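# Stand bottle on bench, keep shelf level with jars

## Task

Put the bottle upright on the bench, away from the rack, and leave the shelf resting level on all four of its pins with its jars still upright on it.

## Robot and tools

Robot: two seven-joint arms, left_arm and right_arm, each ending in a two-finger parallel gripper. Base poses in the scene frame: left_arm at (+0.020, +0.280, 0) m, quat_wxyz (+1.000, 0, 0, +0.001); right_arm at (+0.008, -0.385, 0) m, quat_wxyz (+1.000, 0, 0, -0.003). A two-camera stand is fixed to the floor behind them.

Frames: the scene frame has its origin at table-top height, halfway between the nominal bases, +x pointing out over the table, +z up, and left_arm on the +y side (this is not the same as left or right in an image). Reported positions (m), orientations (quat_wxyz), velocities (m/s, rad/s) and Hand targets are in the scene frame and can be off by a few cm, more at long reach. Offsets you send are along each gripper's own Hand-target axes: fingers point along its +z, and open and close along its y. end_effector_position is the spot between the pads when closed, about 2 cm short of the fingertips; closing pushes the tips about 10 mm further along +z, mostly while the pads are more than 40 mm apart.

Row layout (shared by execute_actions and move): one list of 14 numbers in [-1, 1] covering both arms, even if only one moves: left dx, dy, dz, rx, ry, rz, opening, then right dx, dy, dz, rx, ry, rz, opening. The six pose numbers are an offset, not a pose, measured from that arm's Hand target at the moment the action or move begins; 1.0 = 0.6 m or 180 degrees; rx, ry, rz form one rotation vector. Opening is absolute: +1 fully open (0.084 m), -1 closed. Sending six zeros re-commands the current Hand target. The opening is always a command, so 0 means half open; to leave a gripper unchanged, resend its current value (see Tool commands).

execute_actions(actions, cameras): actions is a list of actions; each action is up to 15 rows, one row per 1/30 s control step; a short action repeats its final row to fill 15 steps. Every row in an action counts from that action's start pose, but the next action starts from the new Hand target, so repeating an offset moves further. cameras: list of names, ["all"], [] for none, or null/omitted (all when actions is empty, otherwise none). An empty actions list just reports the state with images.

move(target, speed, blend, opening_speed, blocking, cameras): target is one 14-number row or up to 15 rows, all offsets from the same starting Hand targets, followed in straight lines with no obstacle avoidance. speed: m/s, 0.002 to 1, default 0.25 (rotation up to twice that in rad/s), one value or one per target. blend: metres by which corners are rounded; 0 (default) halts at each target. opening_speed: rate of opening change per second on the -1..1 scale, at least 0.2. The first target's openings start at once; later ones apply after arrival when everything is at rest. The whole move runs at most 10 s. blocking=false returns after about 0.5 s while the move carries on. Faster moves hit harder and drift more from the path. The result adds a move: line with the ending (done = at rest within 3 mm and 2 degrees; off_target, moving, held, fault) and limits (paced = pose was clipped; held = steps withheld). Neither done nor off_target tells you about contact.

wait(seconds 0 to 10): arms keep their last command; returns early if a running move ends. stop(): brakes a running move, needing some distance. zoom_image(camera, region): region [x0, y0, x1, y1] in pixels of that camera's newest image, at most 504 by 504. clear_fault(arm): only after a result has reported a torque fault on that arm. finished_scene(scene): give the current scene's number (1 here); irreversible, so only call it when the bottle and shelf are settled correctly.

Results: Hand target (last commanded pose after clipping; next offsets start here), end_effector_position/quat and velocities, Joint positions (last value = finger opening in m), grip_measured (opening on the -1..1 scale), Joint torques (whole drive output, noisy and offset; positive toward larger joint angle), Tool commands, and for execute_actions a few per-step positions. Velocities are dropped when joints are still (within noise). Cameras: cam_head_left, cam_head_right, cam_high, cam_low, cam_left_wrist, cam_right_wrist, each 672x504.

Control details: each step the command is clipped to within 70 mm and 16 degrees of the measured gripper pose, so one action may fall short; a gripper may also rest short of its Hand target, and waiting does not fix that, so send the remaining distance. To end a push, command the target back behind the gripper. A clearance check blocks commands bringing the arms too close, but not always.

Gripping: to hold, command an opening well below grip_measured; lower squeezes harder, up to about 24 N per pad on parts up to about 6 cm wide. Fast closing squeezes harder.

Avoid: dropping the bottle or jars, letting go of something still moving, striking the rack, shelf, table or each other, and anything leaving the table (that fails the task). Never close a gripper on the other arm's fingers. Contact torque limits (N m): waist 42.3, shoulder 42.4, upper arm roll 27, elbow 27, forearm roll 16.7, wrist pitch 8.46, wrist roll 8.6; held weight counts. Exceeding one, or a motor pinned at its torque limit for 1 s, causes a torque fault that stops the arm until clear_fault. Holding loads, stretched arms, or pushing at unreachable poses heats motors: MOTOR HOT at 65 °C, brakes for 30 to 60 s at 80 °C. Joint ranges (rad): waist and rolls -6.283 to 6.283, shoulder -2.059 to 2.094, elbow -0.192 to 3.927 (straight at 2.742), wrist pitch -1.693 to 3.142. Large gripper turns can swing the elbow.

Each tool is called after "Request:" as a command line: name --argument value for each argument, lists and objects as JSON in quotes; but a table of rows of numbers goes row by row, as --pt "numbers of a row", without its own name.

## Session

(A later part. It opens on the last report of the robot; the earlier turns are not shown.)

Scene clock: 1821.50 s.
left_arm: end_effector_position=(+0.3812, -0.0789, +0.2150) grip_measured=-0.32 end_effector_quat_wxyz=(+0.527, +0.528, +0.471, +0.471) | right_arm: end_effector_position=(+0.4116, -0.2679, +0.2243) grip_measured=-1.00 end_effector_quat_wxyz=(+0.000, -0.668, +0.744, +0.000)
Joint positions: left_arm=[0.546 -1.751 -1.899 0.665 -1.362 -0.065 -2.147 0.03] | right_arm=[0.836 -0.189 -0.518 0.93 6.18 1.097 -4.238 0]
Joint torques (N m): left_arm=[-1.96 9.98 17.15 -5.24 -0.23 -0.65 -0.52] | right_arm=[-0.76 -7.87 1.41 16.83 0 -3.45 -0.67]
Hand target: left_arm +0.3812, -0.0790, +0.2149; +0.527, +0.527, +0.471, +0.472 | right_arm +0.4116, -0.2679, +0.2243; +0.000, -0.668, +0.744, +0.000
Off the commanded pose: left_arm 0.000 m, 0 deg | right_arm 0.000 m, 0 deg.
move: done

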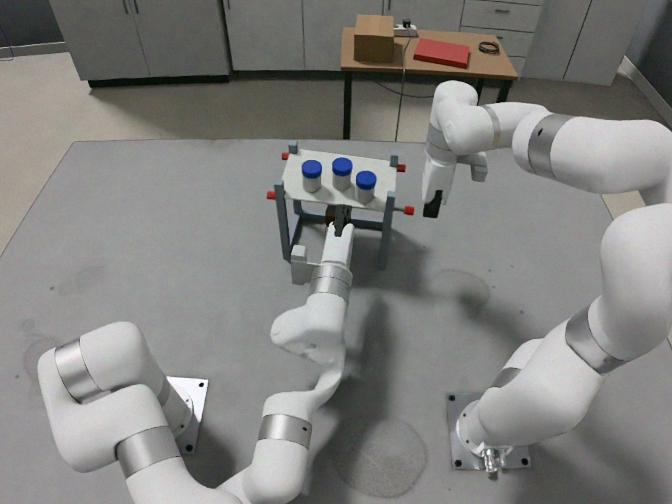

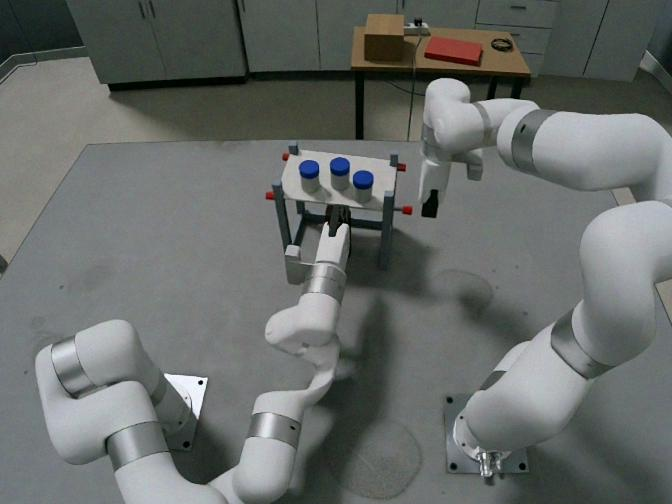

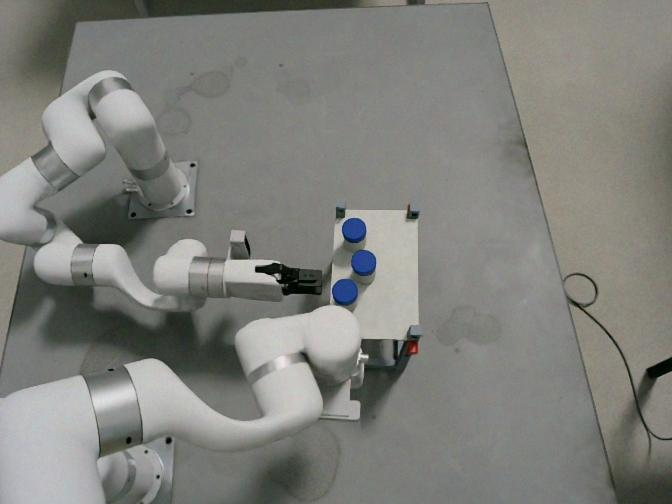

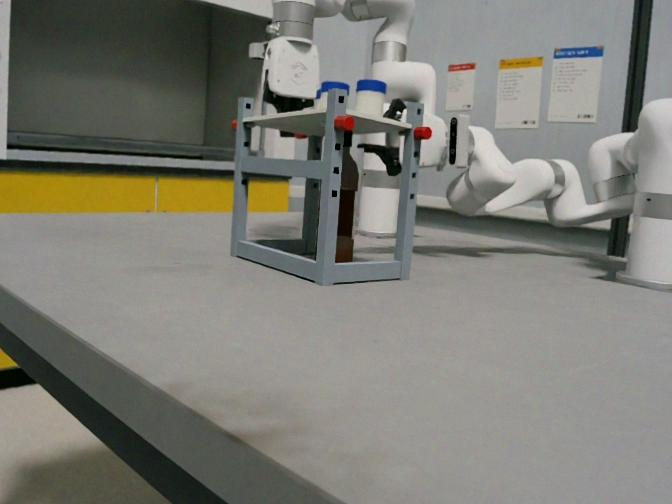

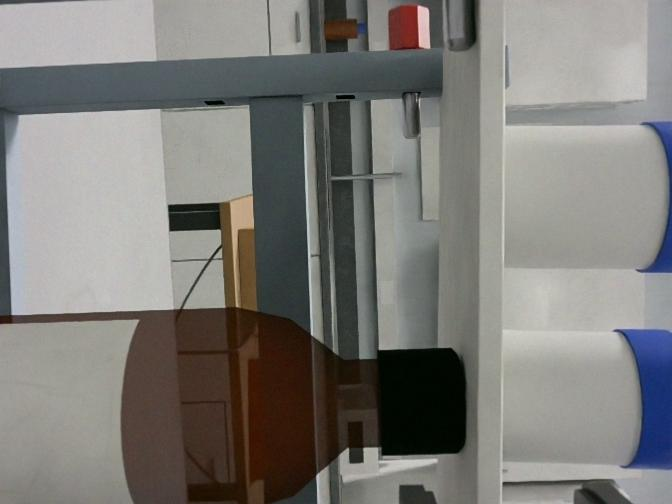

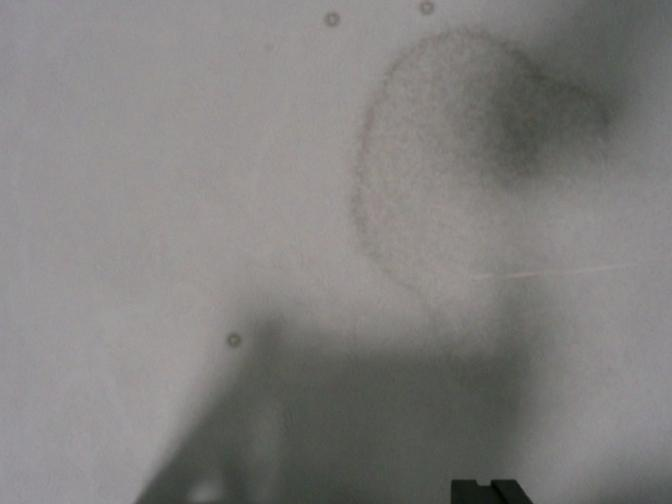

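Request:
move --pt "0 0 0.0433 -0.0194 0 0 -0.3 0 0 0 0 0 0 -1" --pt "0 0 0.0433 -0.0194 0 0 -1 0 0 0 0 0 0 -1" --speed 0.08 --opening_speed 0.5 --cameras '["cam_left_wrist","cam_high","cam_head_left","cam_low"]'

Request:
zoom_image --camera "cam_low" --region '[225, 80, 445, 180]'

Request:
zoom_image --camera "cam_head_left" --region '[260, 130, 430, 250]'

Scene clock: 1883.83 s.
left_arm: end_effector_position=(+0.4070, -0.0819, +0.2149) grip_measured=-0.87 end_effector_quat_wxyz=(+0.543, +0.511, +0.456, +0.486) | right_arm: end_effector_position=(+0.4116, -0.2679, +0.2243) grip_measured=-1.00 end_effector_quat_wxyz=(+0.000, -0.668, +0.744, +0.000)
Joint positions: left_arm=[0.672 -1.763 -1.917 0.741 -1.381 -0.173 -2.144 0.006] | right_arm=[0.836 -0.189 -0.518 0.93 6.18 1.097 -4.238 0]
Joint torques (N m): left_arm=[0.51 16.09 14.8 -3.85 -1.15 -0.48 -0.42] | right_arm=[-0.31 -8.07 1.66 16.85 -0.01 -3.32 -0.76]
Hand target: left_arm +0.4070, -0.0819, +0.2149; +0.543, +0.511, +0.456, +0.486 | right_arm +0.4116, -0.2679, +0.2243; +0.000, -0.668, +0.744, +0.000
Off the commanded pose: left_arm 0.000 m, 0 deg | right_arm 0.000 m, 0 deg.
move: done
Images, in order (width x height): cam_head_left 672x504, cam_high 672x504, cam_low 672x504, cam_left_wrist 672x504.

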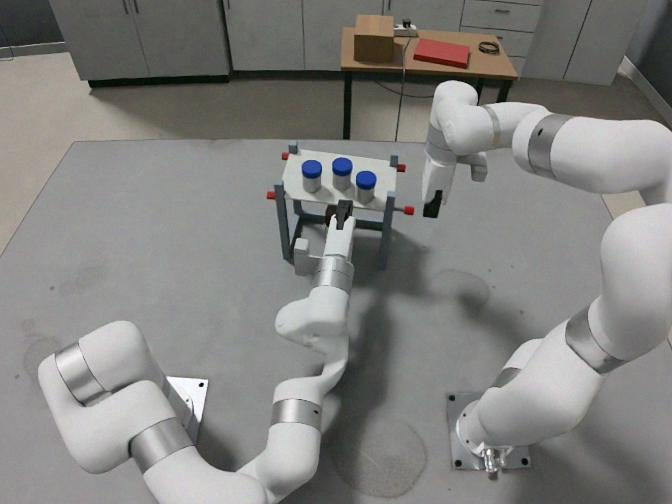

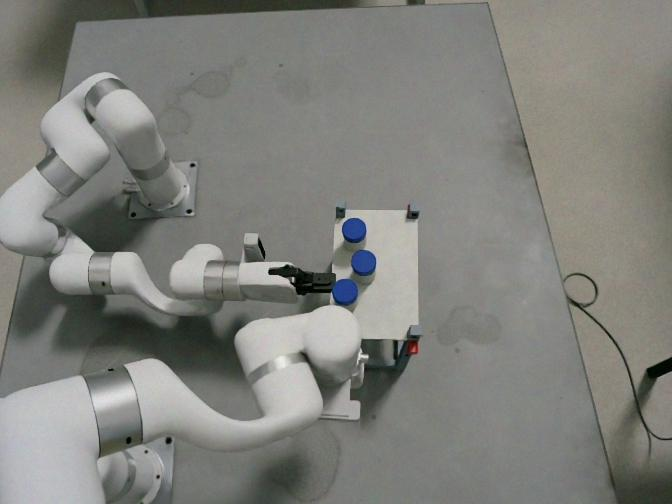

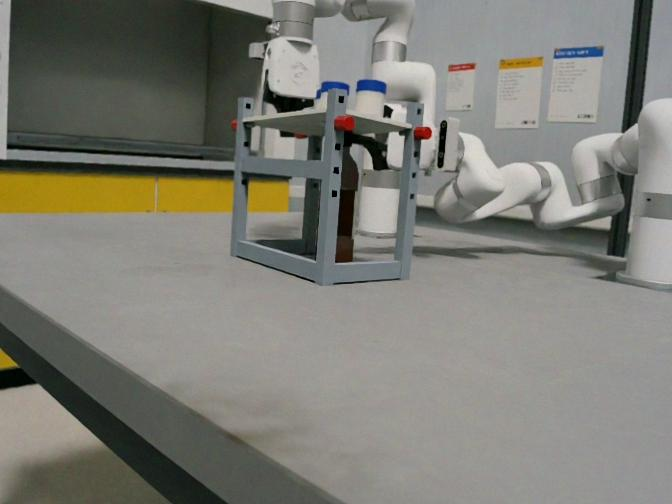

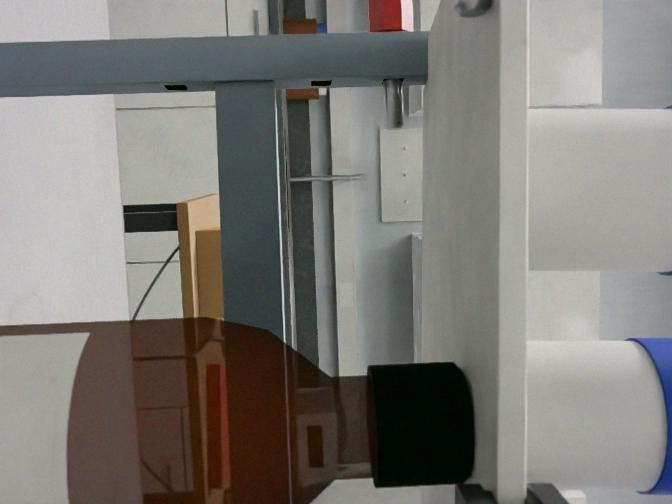

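Scaled by 2.291 from the camera's 672x504 image, which has a finer 960x720 frame.

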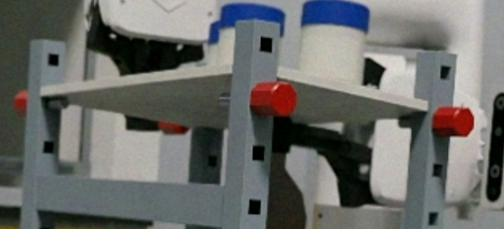

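Scaled by 2.965 from the camera's 672x504 image, which has a finer 960x720 frame.

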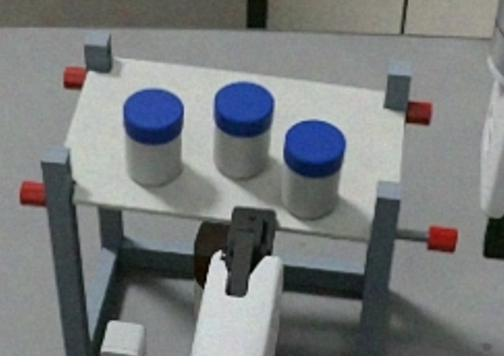

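Request:
move --target '[0,0.0200,0.0012,0.0294,0,-0.0125,-1,0,0,0,0,0,0,-1]' --speed 0.03 --cameras '["cam_left_wrist","cam_high","cam_head_left","cam_low"]'

Request:
zoom_image --camera "cam_low" --region '[225, 80, 445, 180]'

Request:
zoom_image --camera "cam_head_left" --region '[260, 130, 430, 250]'

Scene clock: 1908.27 s.
left_arm: end_effector_position=(+0.4070, -0.0820, +0.2269) grip_measured=-0.87 end_effector_quat_wxyz=(+0.528, +0.526, +0.488, +0.453) | right_arm: end_effector_position=(+0.4116, -0.2679, +0.2243) grip_measured=-1.00 end_effector_quat_wxyz=(+0.000, -0.668, +0.744, +0.000)
Joint positions: left_arm=[0.723 -1.469 -1.902 0.707 -1.256 -0.296 -2.09 0.006] | right_arm=[0.836 -0.189 -0.518 0.93 6.18 1.097 -4.238 0]
Joint torques (N m): left_arm=[0.63 17.31 17.46 -0.32 -0.2 -3.88 -0.51] | right_arm=[-0.4 -8.36 1.69 16.89 0.03 -3.38 -0.72]
Hand target: left_arm +0.4070, -0.0819, +0.2269; +0.528, +0.526, +0.488, +0.453 | right_arm +0.4116, -0.2679, +0.2243; +0.000, -0.668, +0.744, +0.000
Off the commanded pose: left_arm 0.000 m, 0 deg | right_arm 0.000 m, 0 deg.
move: done
Images, in order (width x height): cam_head_left 672x504, cam_high 672x504, cam_low 672x504, cam_left_wrist 672x504.

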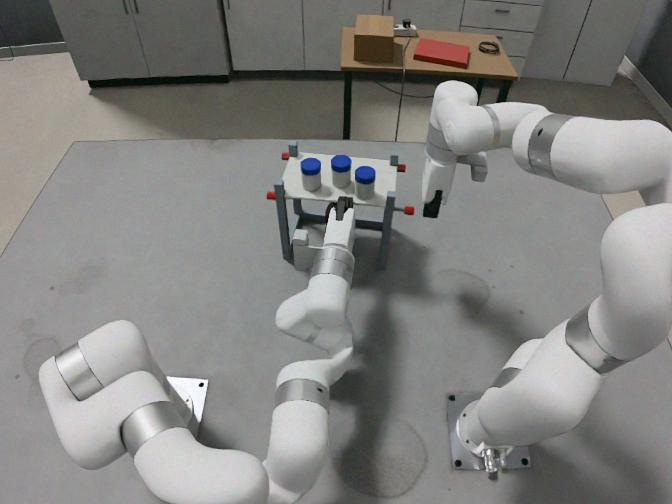

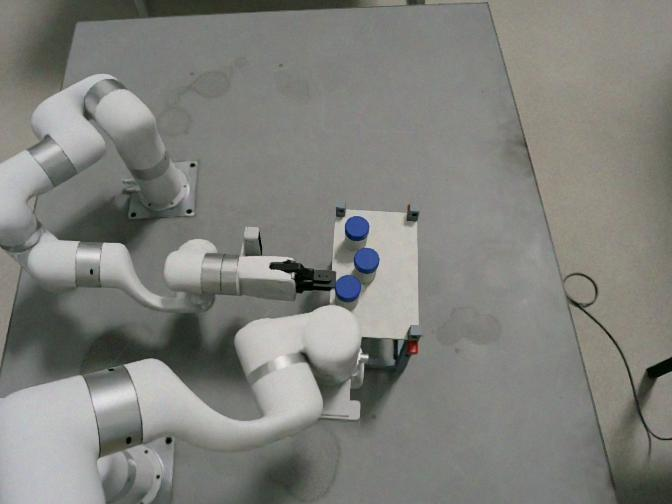

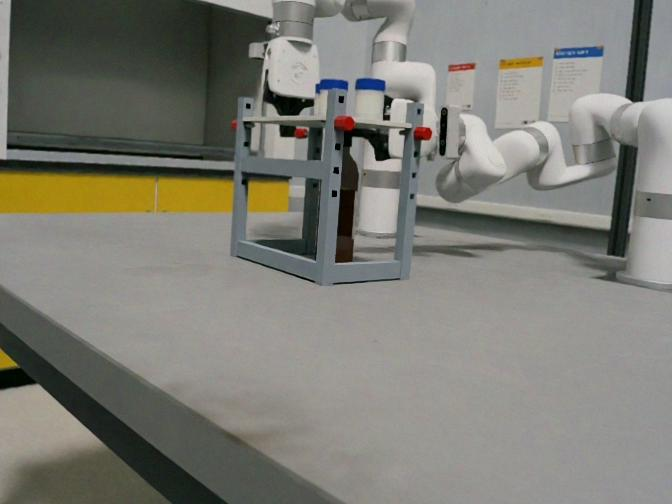

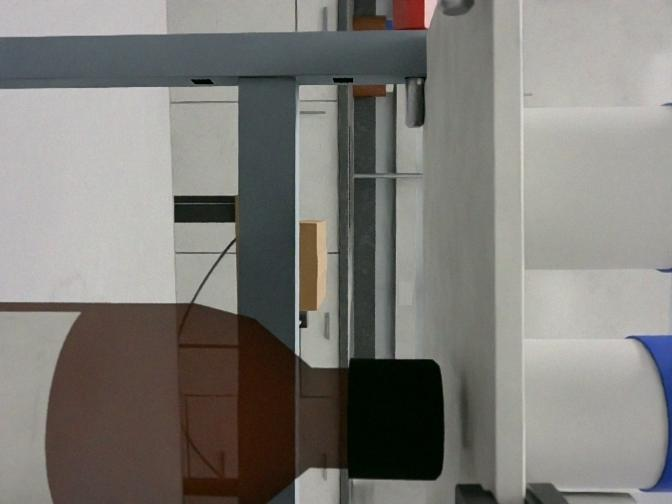

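Scaled by 2.291 from the camera's 672x504 image, which has a finer 960x720 frame.

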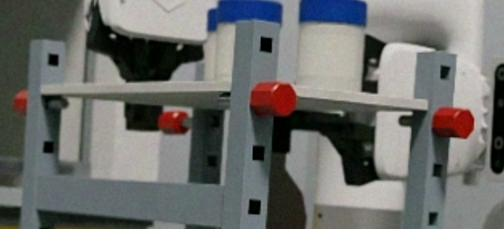

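Scaled by 2.965 from the camera's 672x504 image, which has a finer 960x720 frame.

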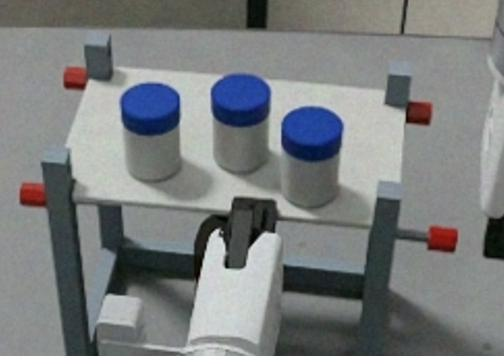

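Request:
move --target '[0,0,0,0,0,0,-1,-0.0560,0,0,0,0,0,-1]' --speed 0.05 --cameras '["cam_high","cam_head_left","cam_low","cam_left_wrist"]'

Request:
zoom_image --camera "cam_head_left" --region '[260, 130, 430, 250]'

Request:
zoom_image --camera "cam_low" --region '[225, 80, 445, 180]'

Scene clock: 1922.60 s.
left_arm: end_effector_position=(+0.4070, -0.0819, +0.2269) grip_measured=-0.87 end_effector_quat_wxyz=(+0.528, +0.526, +0.488, +0.453) | right_arm: end_effector_position=(+0.4152, -0.2345, +0.2243) grip_measured=-1.00 end_effector_quat_wxyz=(+0.000, -0.668, +0.744, +0.000)
Joint positions: left_arm=[0.723 -1.469 -1.902 0.707 -1.256 -0.296 -2.09 0.006] | right_arm=[0.869 -0.134 -0.488 0.977 6.214 1.096 -4.195 0]
Joint torques (N m): left_arm=[0.61 17.26 17.37 -0.41 -0.47 -2.2 -0.64] | right_arm=[1.26 -8.53 2.17 17.9 0.92 -2.37 0.87]
Hand target: left_arm +0.4070, -0.0819, +0.2269; +0.528, +0.526, +0.488, +0.453 | right_arm +0.4151, -0.2345, +0.2243; +0.000, -0.668, +0.744, +0.000
Off the commanded pose: left_arm 0.000 m, 0 deg | right_arm 0.000 m, 0 deg.
move: done
Images, in order (width x height): cam_head_left 672x504, cam_high 672x504, cam_low 672x504, cam_left_wrist 672x504.

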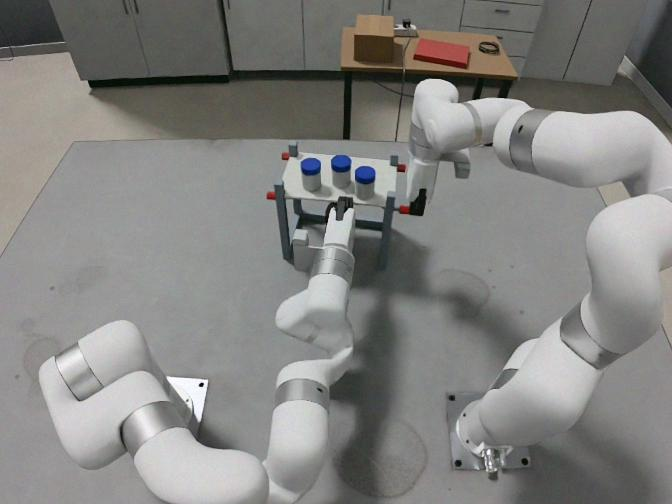

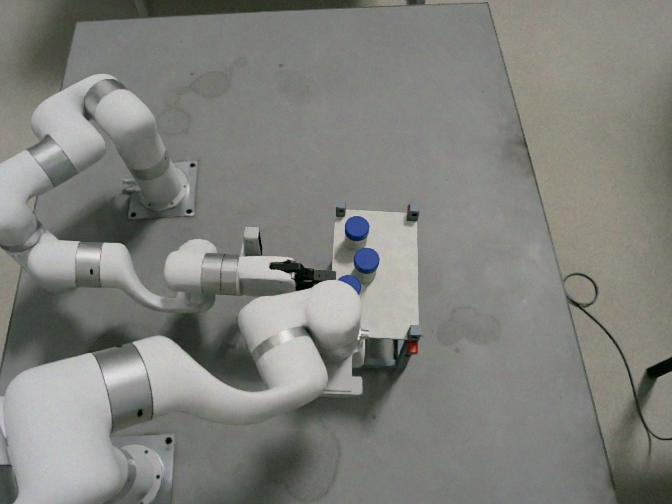

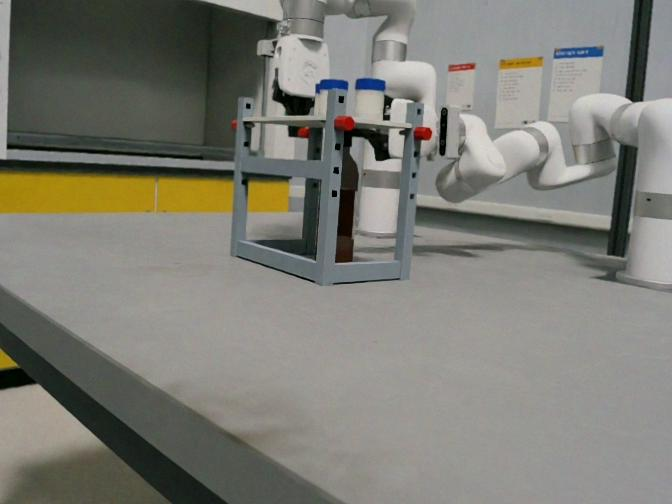

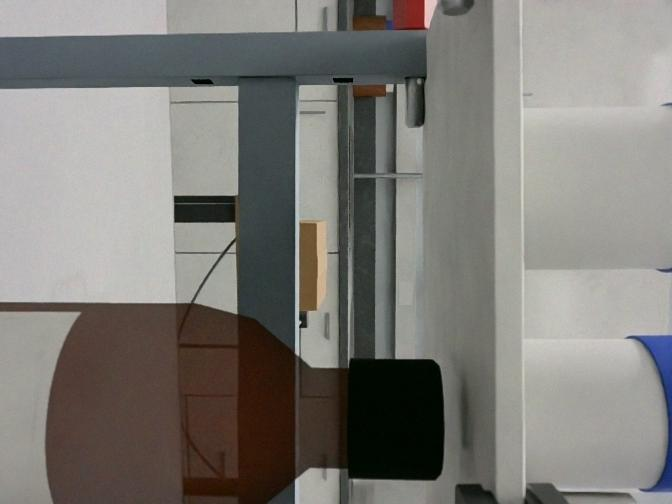

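Scaled by 2.965 from the camera's 672x504 image, which has a finer 960x720 frame.

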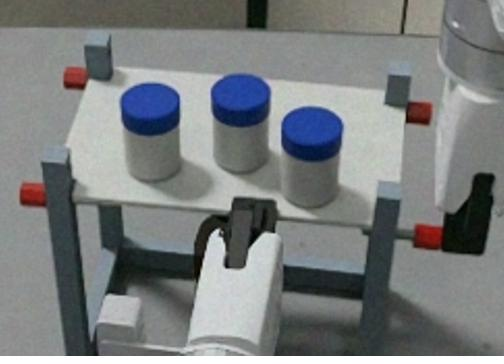

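Scaled by 2.291 from the camera's 672x504 image, which has a finer 960x720 frame.

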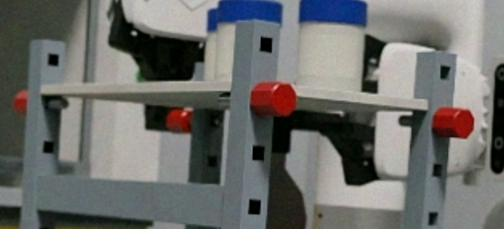

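Request:
move --target '[0,0,0,0,0,0,-1,-0.0217,0,0,0,0,0,-1]' --speed 0.05 --cameras '["cam_high","cam_head_left","cam_low","cam_left_wrist"]'

Request:
zoom_image --camera "cam_head_left" --region '[340, 150, 430, 230]'

Request:
zoom_image --camera "cam_low" --region '[225, 80, 445, 180]'

Scene clock: 1934.33 s.
left_arm: end_effector_position=(+0.4070, -0.0819, +0.2269) grip_measured=-0.87 end_effector_quat_wxyz=(+0.528, +0.526, +0.488, +0.453) | right_arm: end_effector_position=(+0.4165, -0.2217, +0.2243) grip_measured=-1.00 end_effector_quat_wxyz=(+0.000, -0.668, +0.744, +0.000)
Joint positions: left_arm=[0.723 -1.469 -1.902 0.707 -1.256 -0.296 -2.09 0.006] | right_arm=[0.881 -0.111 -0.477 0.998 6.227 1.096 -4.18 0]
Joint torques (N m): left_arm=[0.64 16.77 17.48 -0.25 -1.2 -1.4 -0.28] | right_arm=[2.27 -8.44 2.71 18.31 1.58 -1.31 0.61]
Hand target: left_arm +0.4070, -0.0819, +0.2269; +0.528, +0.526, +0.488, +0.453 | right_arm +0.4165, -0.2216, +0.2243; +0.000, -0.668, +0.744, +0.000
Off the commanded pose: left_arm 0.000 m, 0 deg | right_arm 0.000 m, 0 deg.
move: done
Images, in order (width x height): cam_head_left 672x504, cam_high 672x504, cam_low 672x504, cam_left_wrist 672x504.

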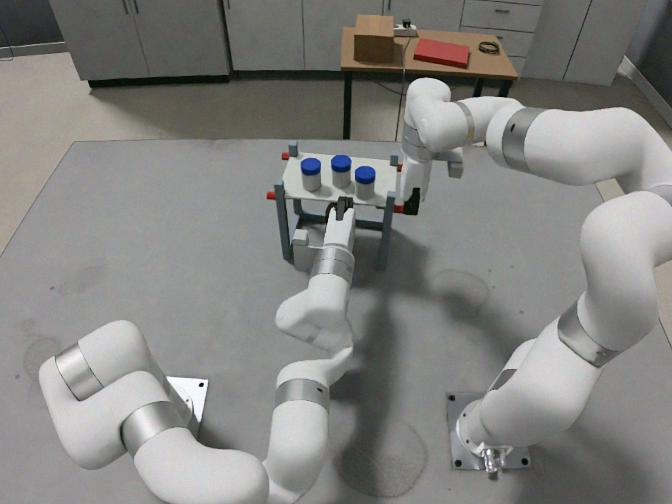

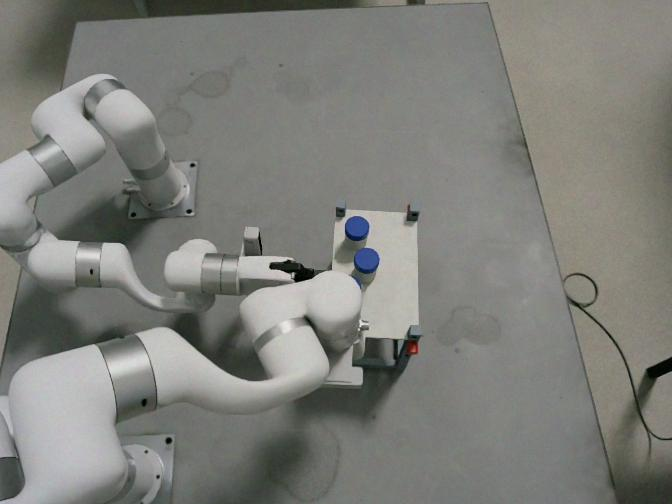

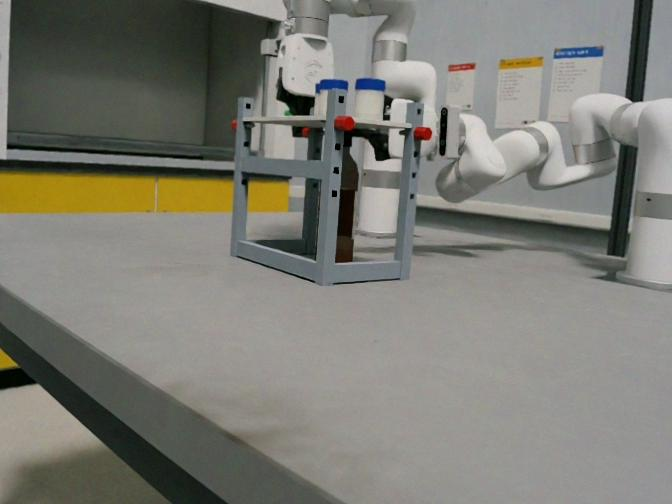

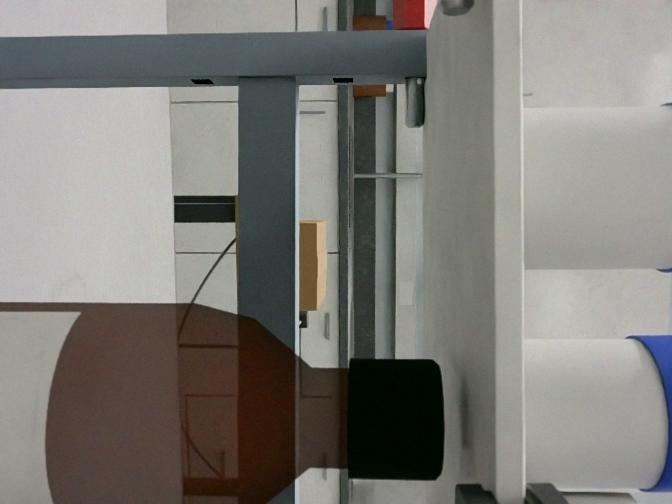

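Scaled by 5.600 from the camera's 672x504 image, which has a finer 960x720 frame.

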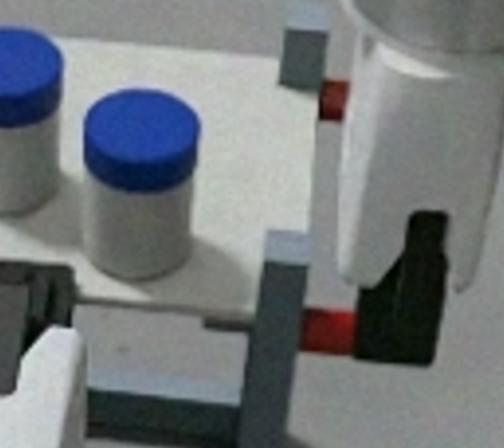

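Scaled by 2.291 from the camera's 672x504 image, which has a finer 960x720 frame.

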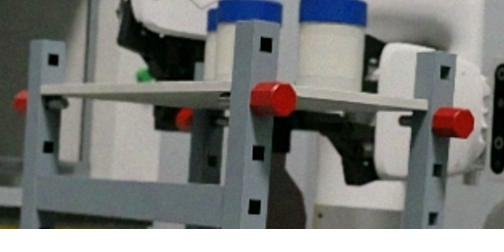

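Request:
move --target '[0,-0.0075,0,-0.0100,0,0,-1,0.08,0,0,0,0,0,-1]' --speed '[0.05]' --cameras '["cam_head_left","cam_low","cam_left_wrist"]'

Request:
zoom_image --camera "cam_head_left" --region '[340, 150, 430, 230]'

Request:
zoom_image --camera "cam_low" --region '[225, 80, 445, 180]'

Request:
zoom_image --camera "cam_left_wrist" --region '[370, 0, 570, 150]'

Scene clock: 1950.93 s.
left_arm: end_effector_position=(+0.4068, -0.0821, +0.2224) grip_measured=-0.87 end_effector_quat_wxyz=(+0.536, +0.518, +0.481, +0.461) | right_arm: end_effector_position=(+0.4114, -0.2693, +0.2243) grip_measured=-1.00 end_effector_quat_wxyz=(+0.000, -0.668, +0.744, +0.000)
Joint positions: left_arm=[0.716 -1.549 -1.914 0.723 -1.309 -0.275 -2.103 0.006] | right_arm=[0.835 -0.192 -0.519 0.928 6.178 1.097 -4.24 0]
Joint torques (N m): left_arm=[-3.87 12.5 18.2 0.64 -1.96 -1.01 -0.27] | right_arm=[-1.4 -9.11 0.95 16.71 -0.98 -0.96 -0.75]
Hand target: left_arm +0.4068, -0.0821, +0.2224; +0.536, +0.518, +0.481, +0.461 | right_arm +0.4114, -0.2693, +0.2243; +0.000, -0.668, +0.744, +0.000
Off the commanded pose: left_arm 0.000 m, 0 deg | right_arm 0.000 m, 0 deg.
move: done
Images, in order (width x height): cam_head_left 672x504, cam_low 672x504, cam_left_wrist 672x504.

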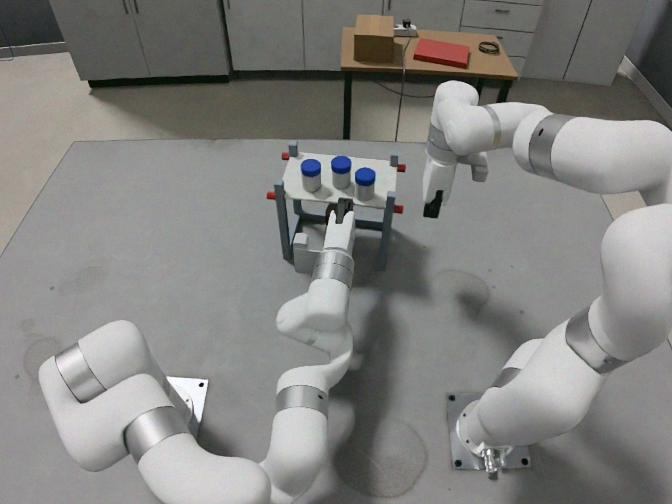

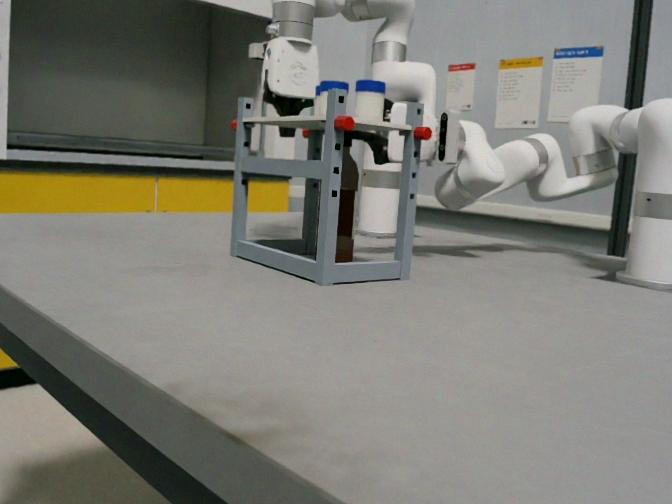

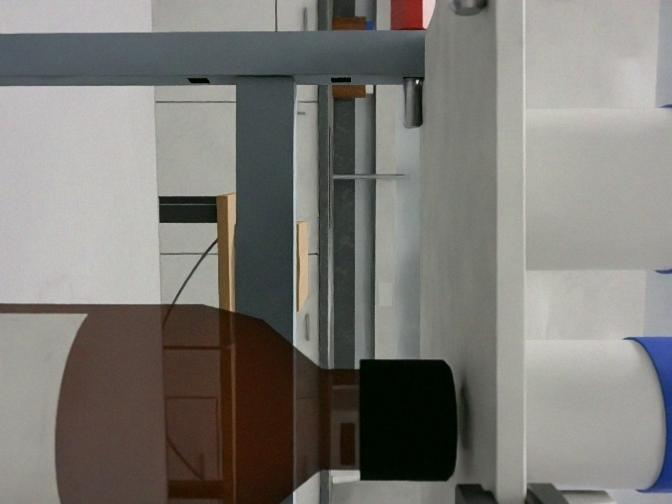

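Scaled by 5.600 from the camera's 672x504 image, which has a finer 960x720 frame.

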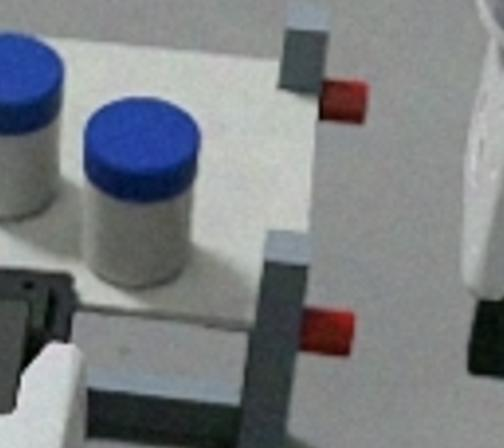

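Scaled by 2.291 from the camera's 672x504 image, which has a finer 960x720 frame.

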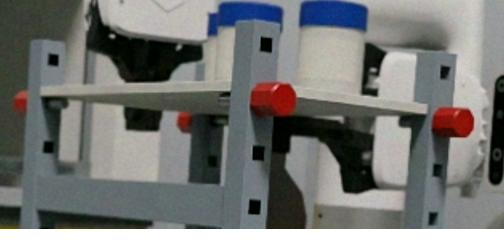

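Scaled by 2.520 from the camera's 672x504 image, which has a finer 960x720 frame.

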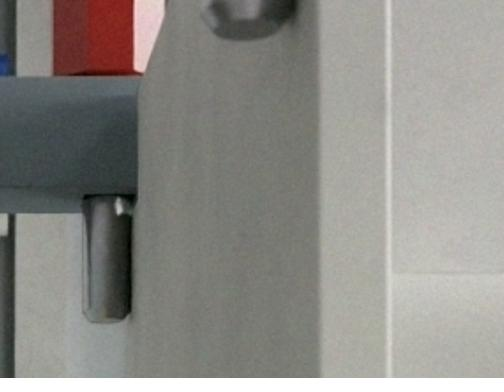

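Request:
move --target '[0,0,0,0,0,0,-0.55,0,0,0,0,0,0,-1]' --speed '[0.05]' --opening_speed 0.3 --cameras '["cam_head_left","cam_low","cam_left_wrist"]'

Request:
zoom_image --camera "cam_head_left" --region '[260, 130, 430, 250]'

Request:
zoom_image --camera "cam_low" --region '[225, 80, 445, 180]'

Request:
zoom_image --camera "cam_left_wrist" --region '[400, 354, 600, 504]'

Scene clock: 1965.60 s.
left_arm: end_effector_position=(+0.4068, -0.0821, +0.2224) grip_measured=-0.57 end_effector_quat_wxyz=(+0.536, +0.518, +0.481, +0.461) | right_arm: end_effector_position=(+0.4114, -0.2693, +0.2243) grip_measured=-1.00 end_effector_quat_wxyz=(+0.000, -0.668, +0.744, +0.000)
Joint positions: left_arm=[0.715 -1.55 -1.914 0.723 -1.309 -0.274 -2.103 0.019] | right_arm=[0.835 -0.192 -0.519 0.928 6.178 1.097 -4.24 0]
Joint torques (N m): left_arm=[1.42 12.46 16.88 -2.92 -0.66 -2.17 -0.33] | right_arm=[-1.08 -9.09 0.98 16.72 -0.98 -1.14 -0.72]
Hand target: left_arm +0.4068, -0.0821, +0.2224; +0.536, +0.518, +0.481, +0.461 | right_arm +0.4114, -0.2693, +0.2243; +0.000, -0.668, +0.744, +0.000
Off the commanded pose: left_arm 0.000 m, 0 deg | right_arm 0.000 m, 0 deg.
move: done
Images, in order (width x height): cam_head_left 672x504, cam_low 672x504, cam_left_wrist 672x504.

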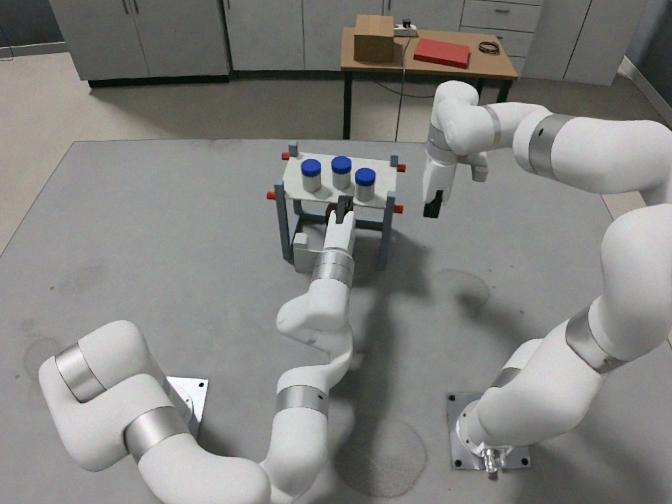

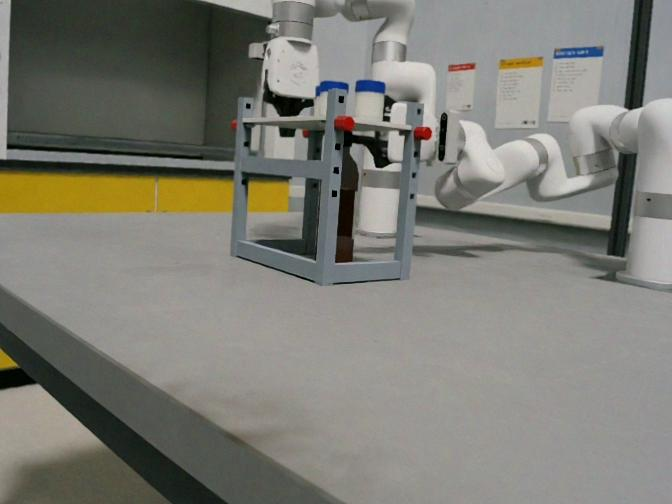

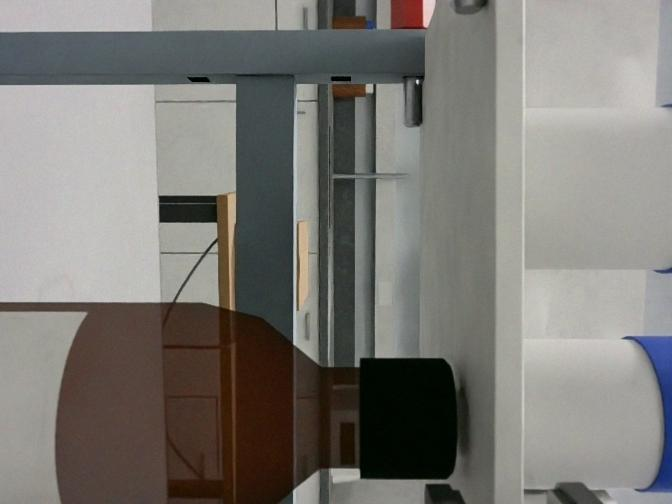

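Scaled by 2.965 from the camera's 672x504 image, which has a finer 960x720 frame.

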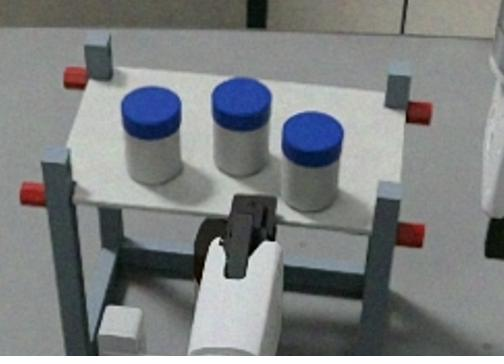

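Scaled by 2.291 from the camera's 672x504 image, which has a finer 960x720 frame.

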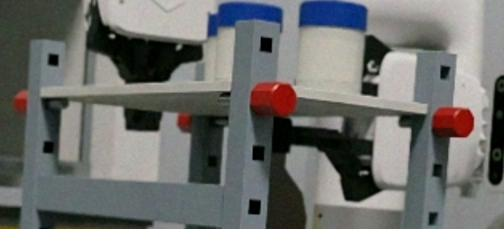

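Scaled by 2.520 from the camera's 672x504 image, which has a finer 960x720 frame.

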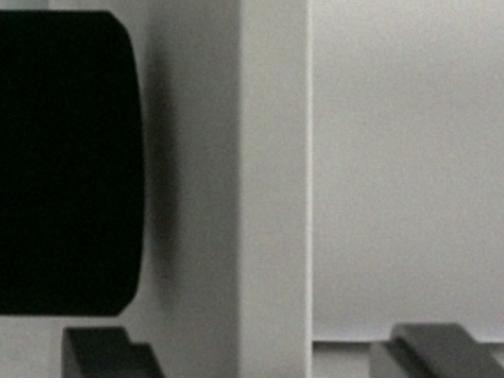

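Request:
move --pt "0 0 -0.1333 0 0 0 -0.55 0 0 0 0 0 0 -1" --pt "0.0363 -0.1027 -0.1156 0.1338 -0.1287 0.4991 -0.55 0 0 0 0 0 0 -1" --pt "0.0440 -0.2023 -0.0827 0.1338 -0.1287 0.4991 -0.55 0 0 0 0 0 0 -1" --speed '[0.12,0.25,0.15]' --blend '[0.01,0.02,0]' --cameras '["all"]'

Request:
zoom_image --camera "cam_head_left" --region '[260, 130, 430, 280]'

Scene clock: 2081.37 s.
left_arm: end_effector_position=(+0.3600, -0.0550, +0.1001) grip_measured=-0.57 end_effector_quat_wxyz=(+0.028, +0.865, -0.048, +0.499) | right_arm: end_effector_position=(+0.4114, -0.2693, +0.2243) grip_measured=-1.00 end_effector_quat_wxyz=(+0.000, -0.668, +0.744, +0.000)
Joint positions: left_arm=[0.693 -1.044 -1.938 0.471 -0.45 -0.239 -1.042 0.019] | right_arm=[0.835 -0.192 -0.519 0.928 6.178 1.097 -4.24 0]
Joint torques (N m): left_arm=[1.99 10.85 12.36 2.84 -0.8 -2.49 -0.58] | right_arm=[-0.94 -9.17 1.08 16.56 -0.98 -1.35 -0.79]
Hand target: left_arm +0.3600, -0.0550, +0.1001; +0.028, +0.865, -0.048, +0.499 | right_arm +0.4114, -0.2693, +0.2243; +0.000, -0.668, +0.744, +0.000
Off the commanded pose: left_arm 0.000 m, 0 deg | right_arm 0.000 m, 0 deg.
move: done

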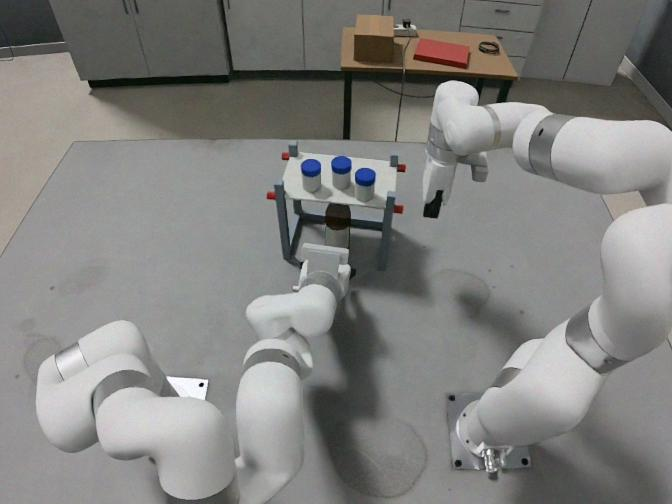

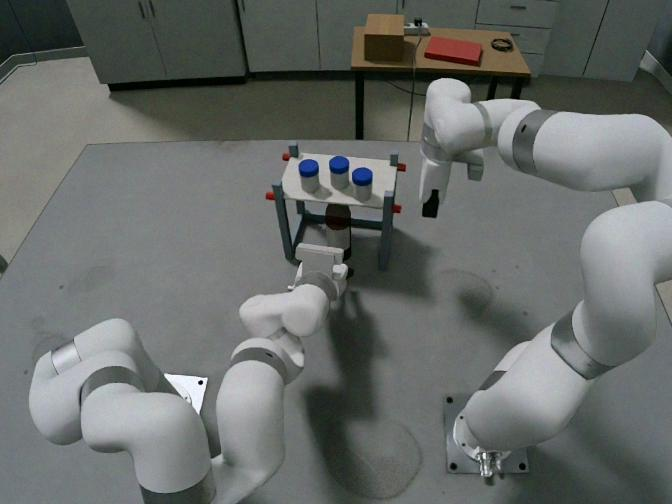

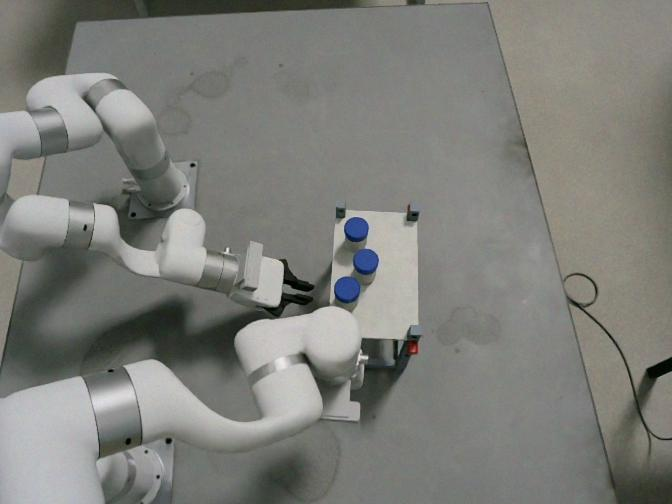

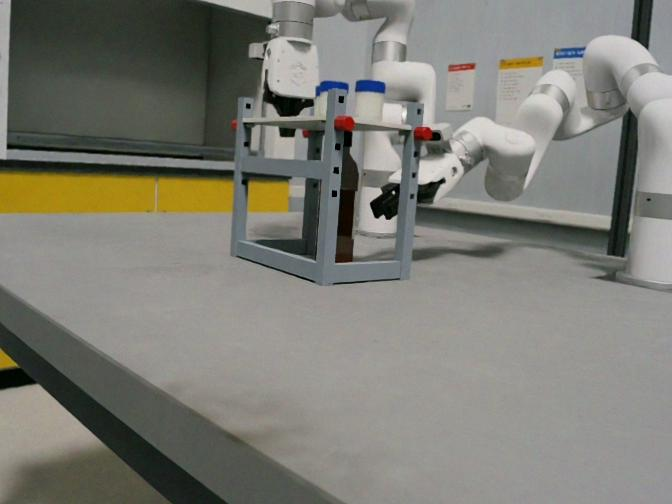

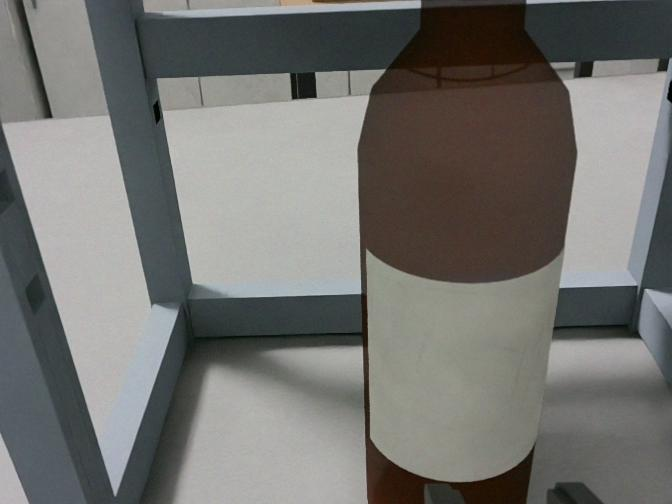

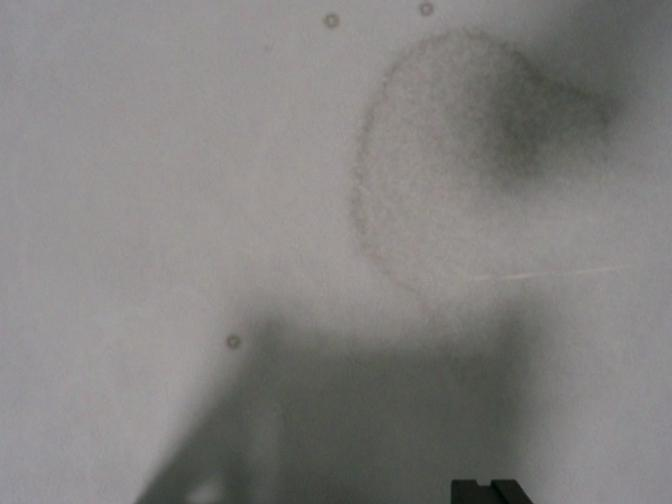

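Scaled by 2.965 from the camera's 672x504 image, which has a finer 960x720 frame.

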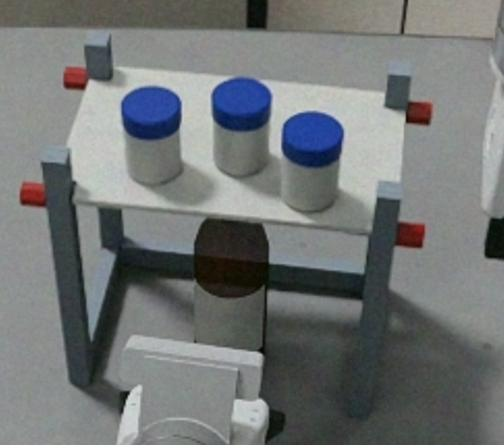

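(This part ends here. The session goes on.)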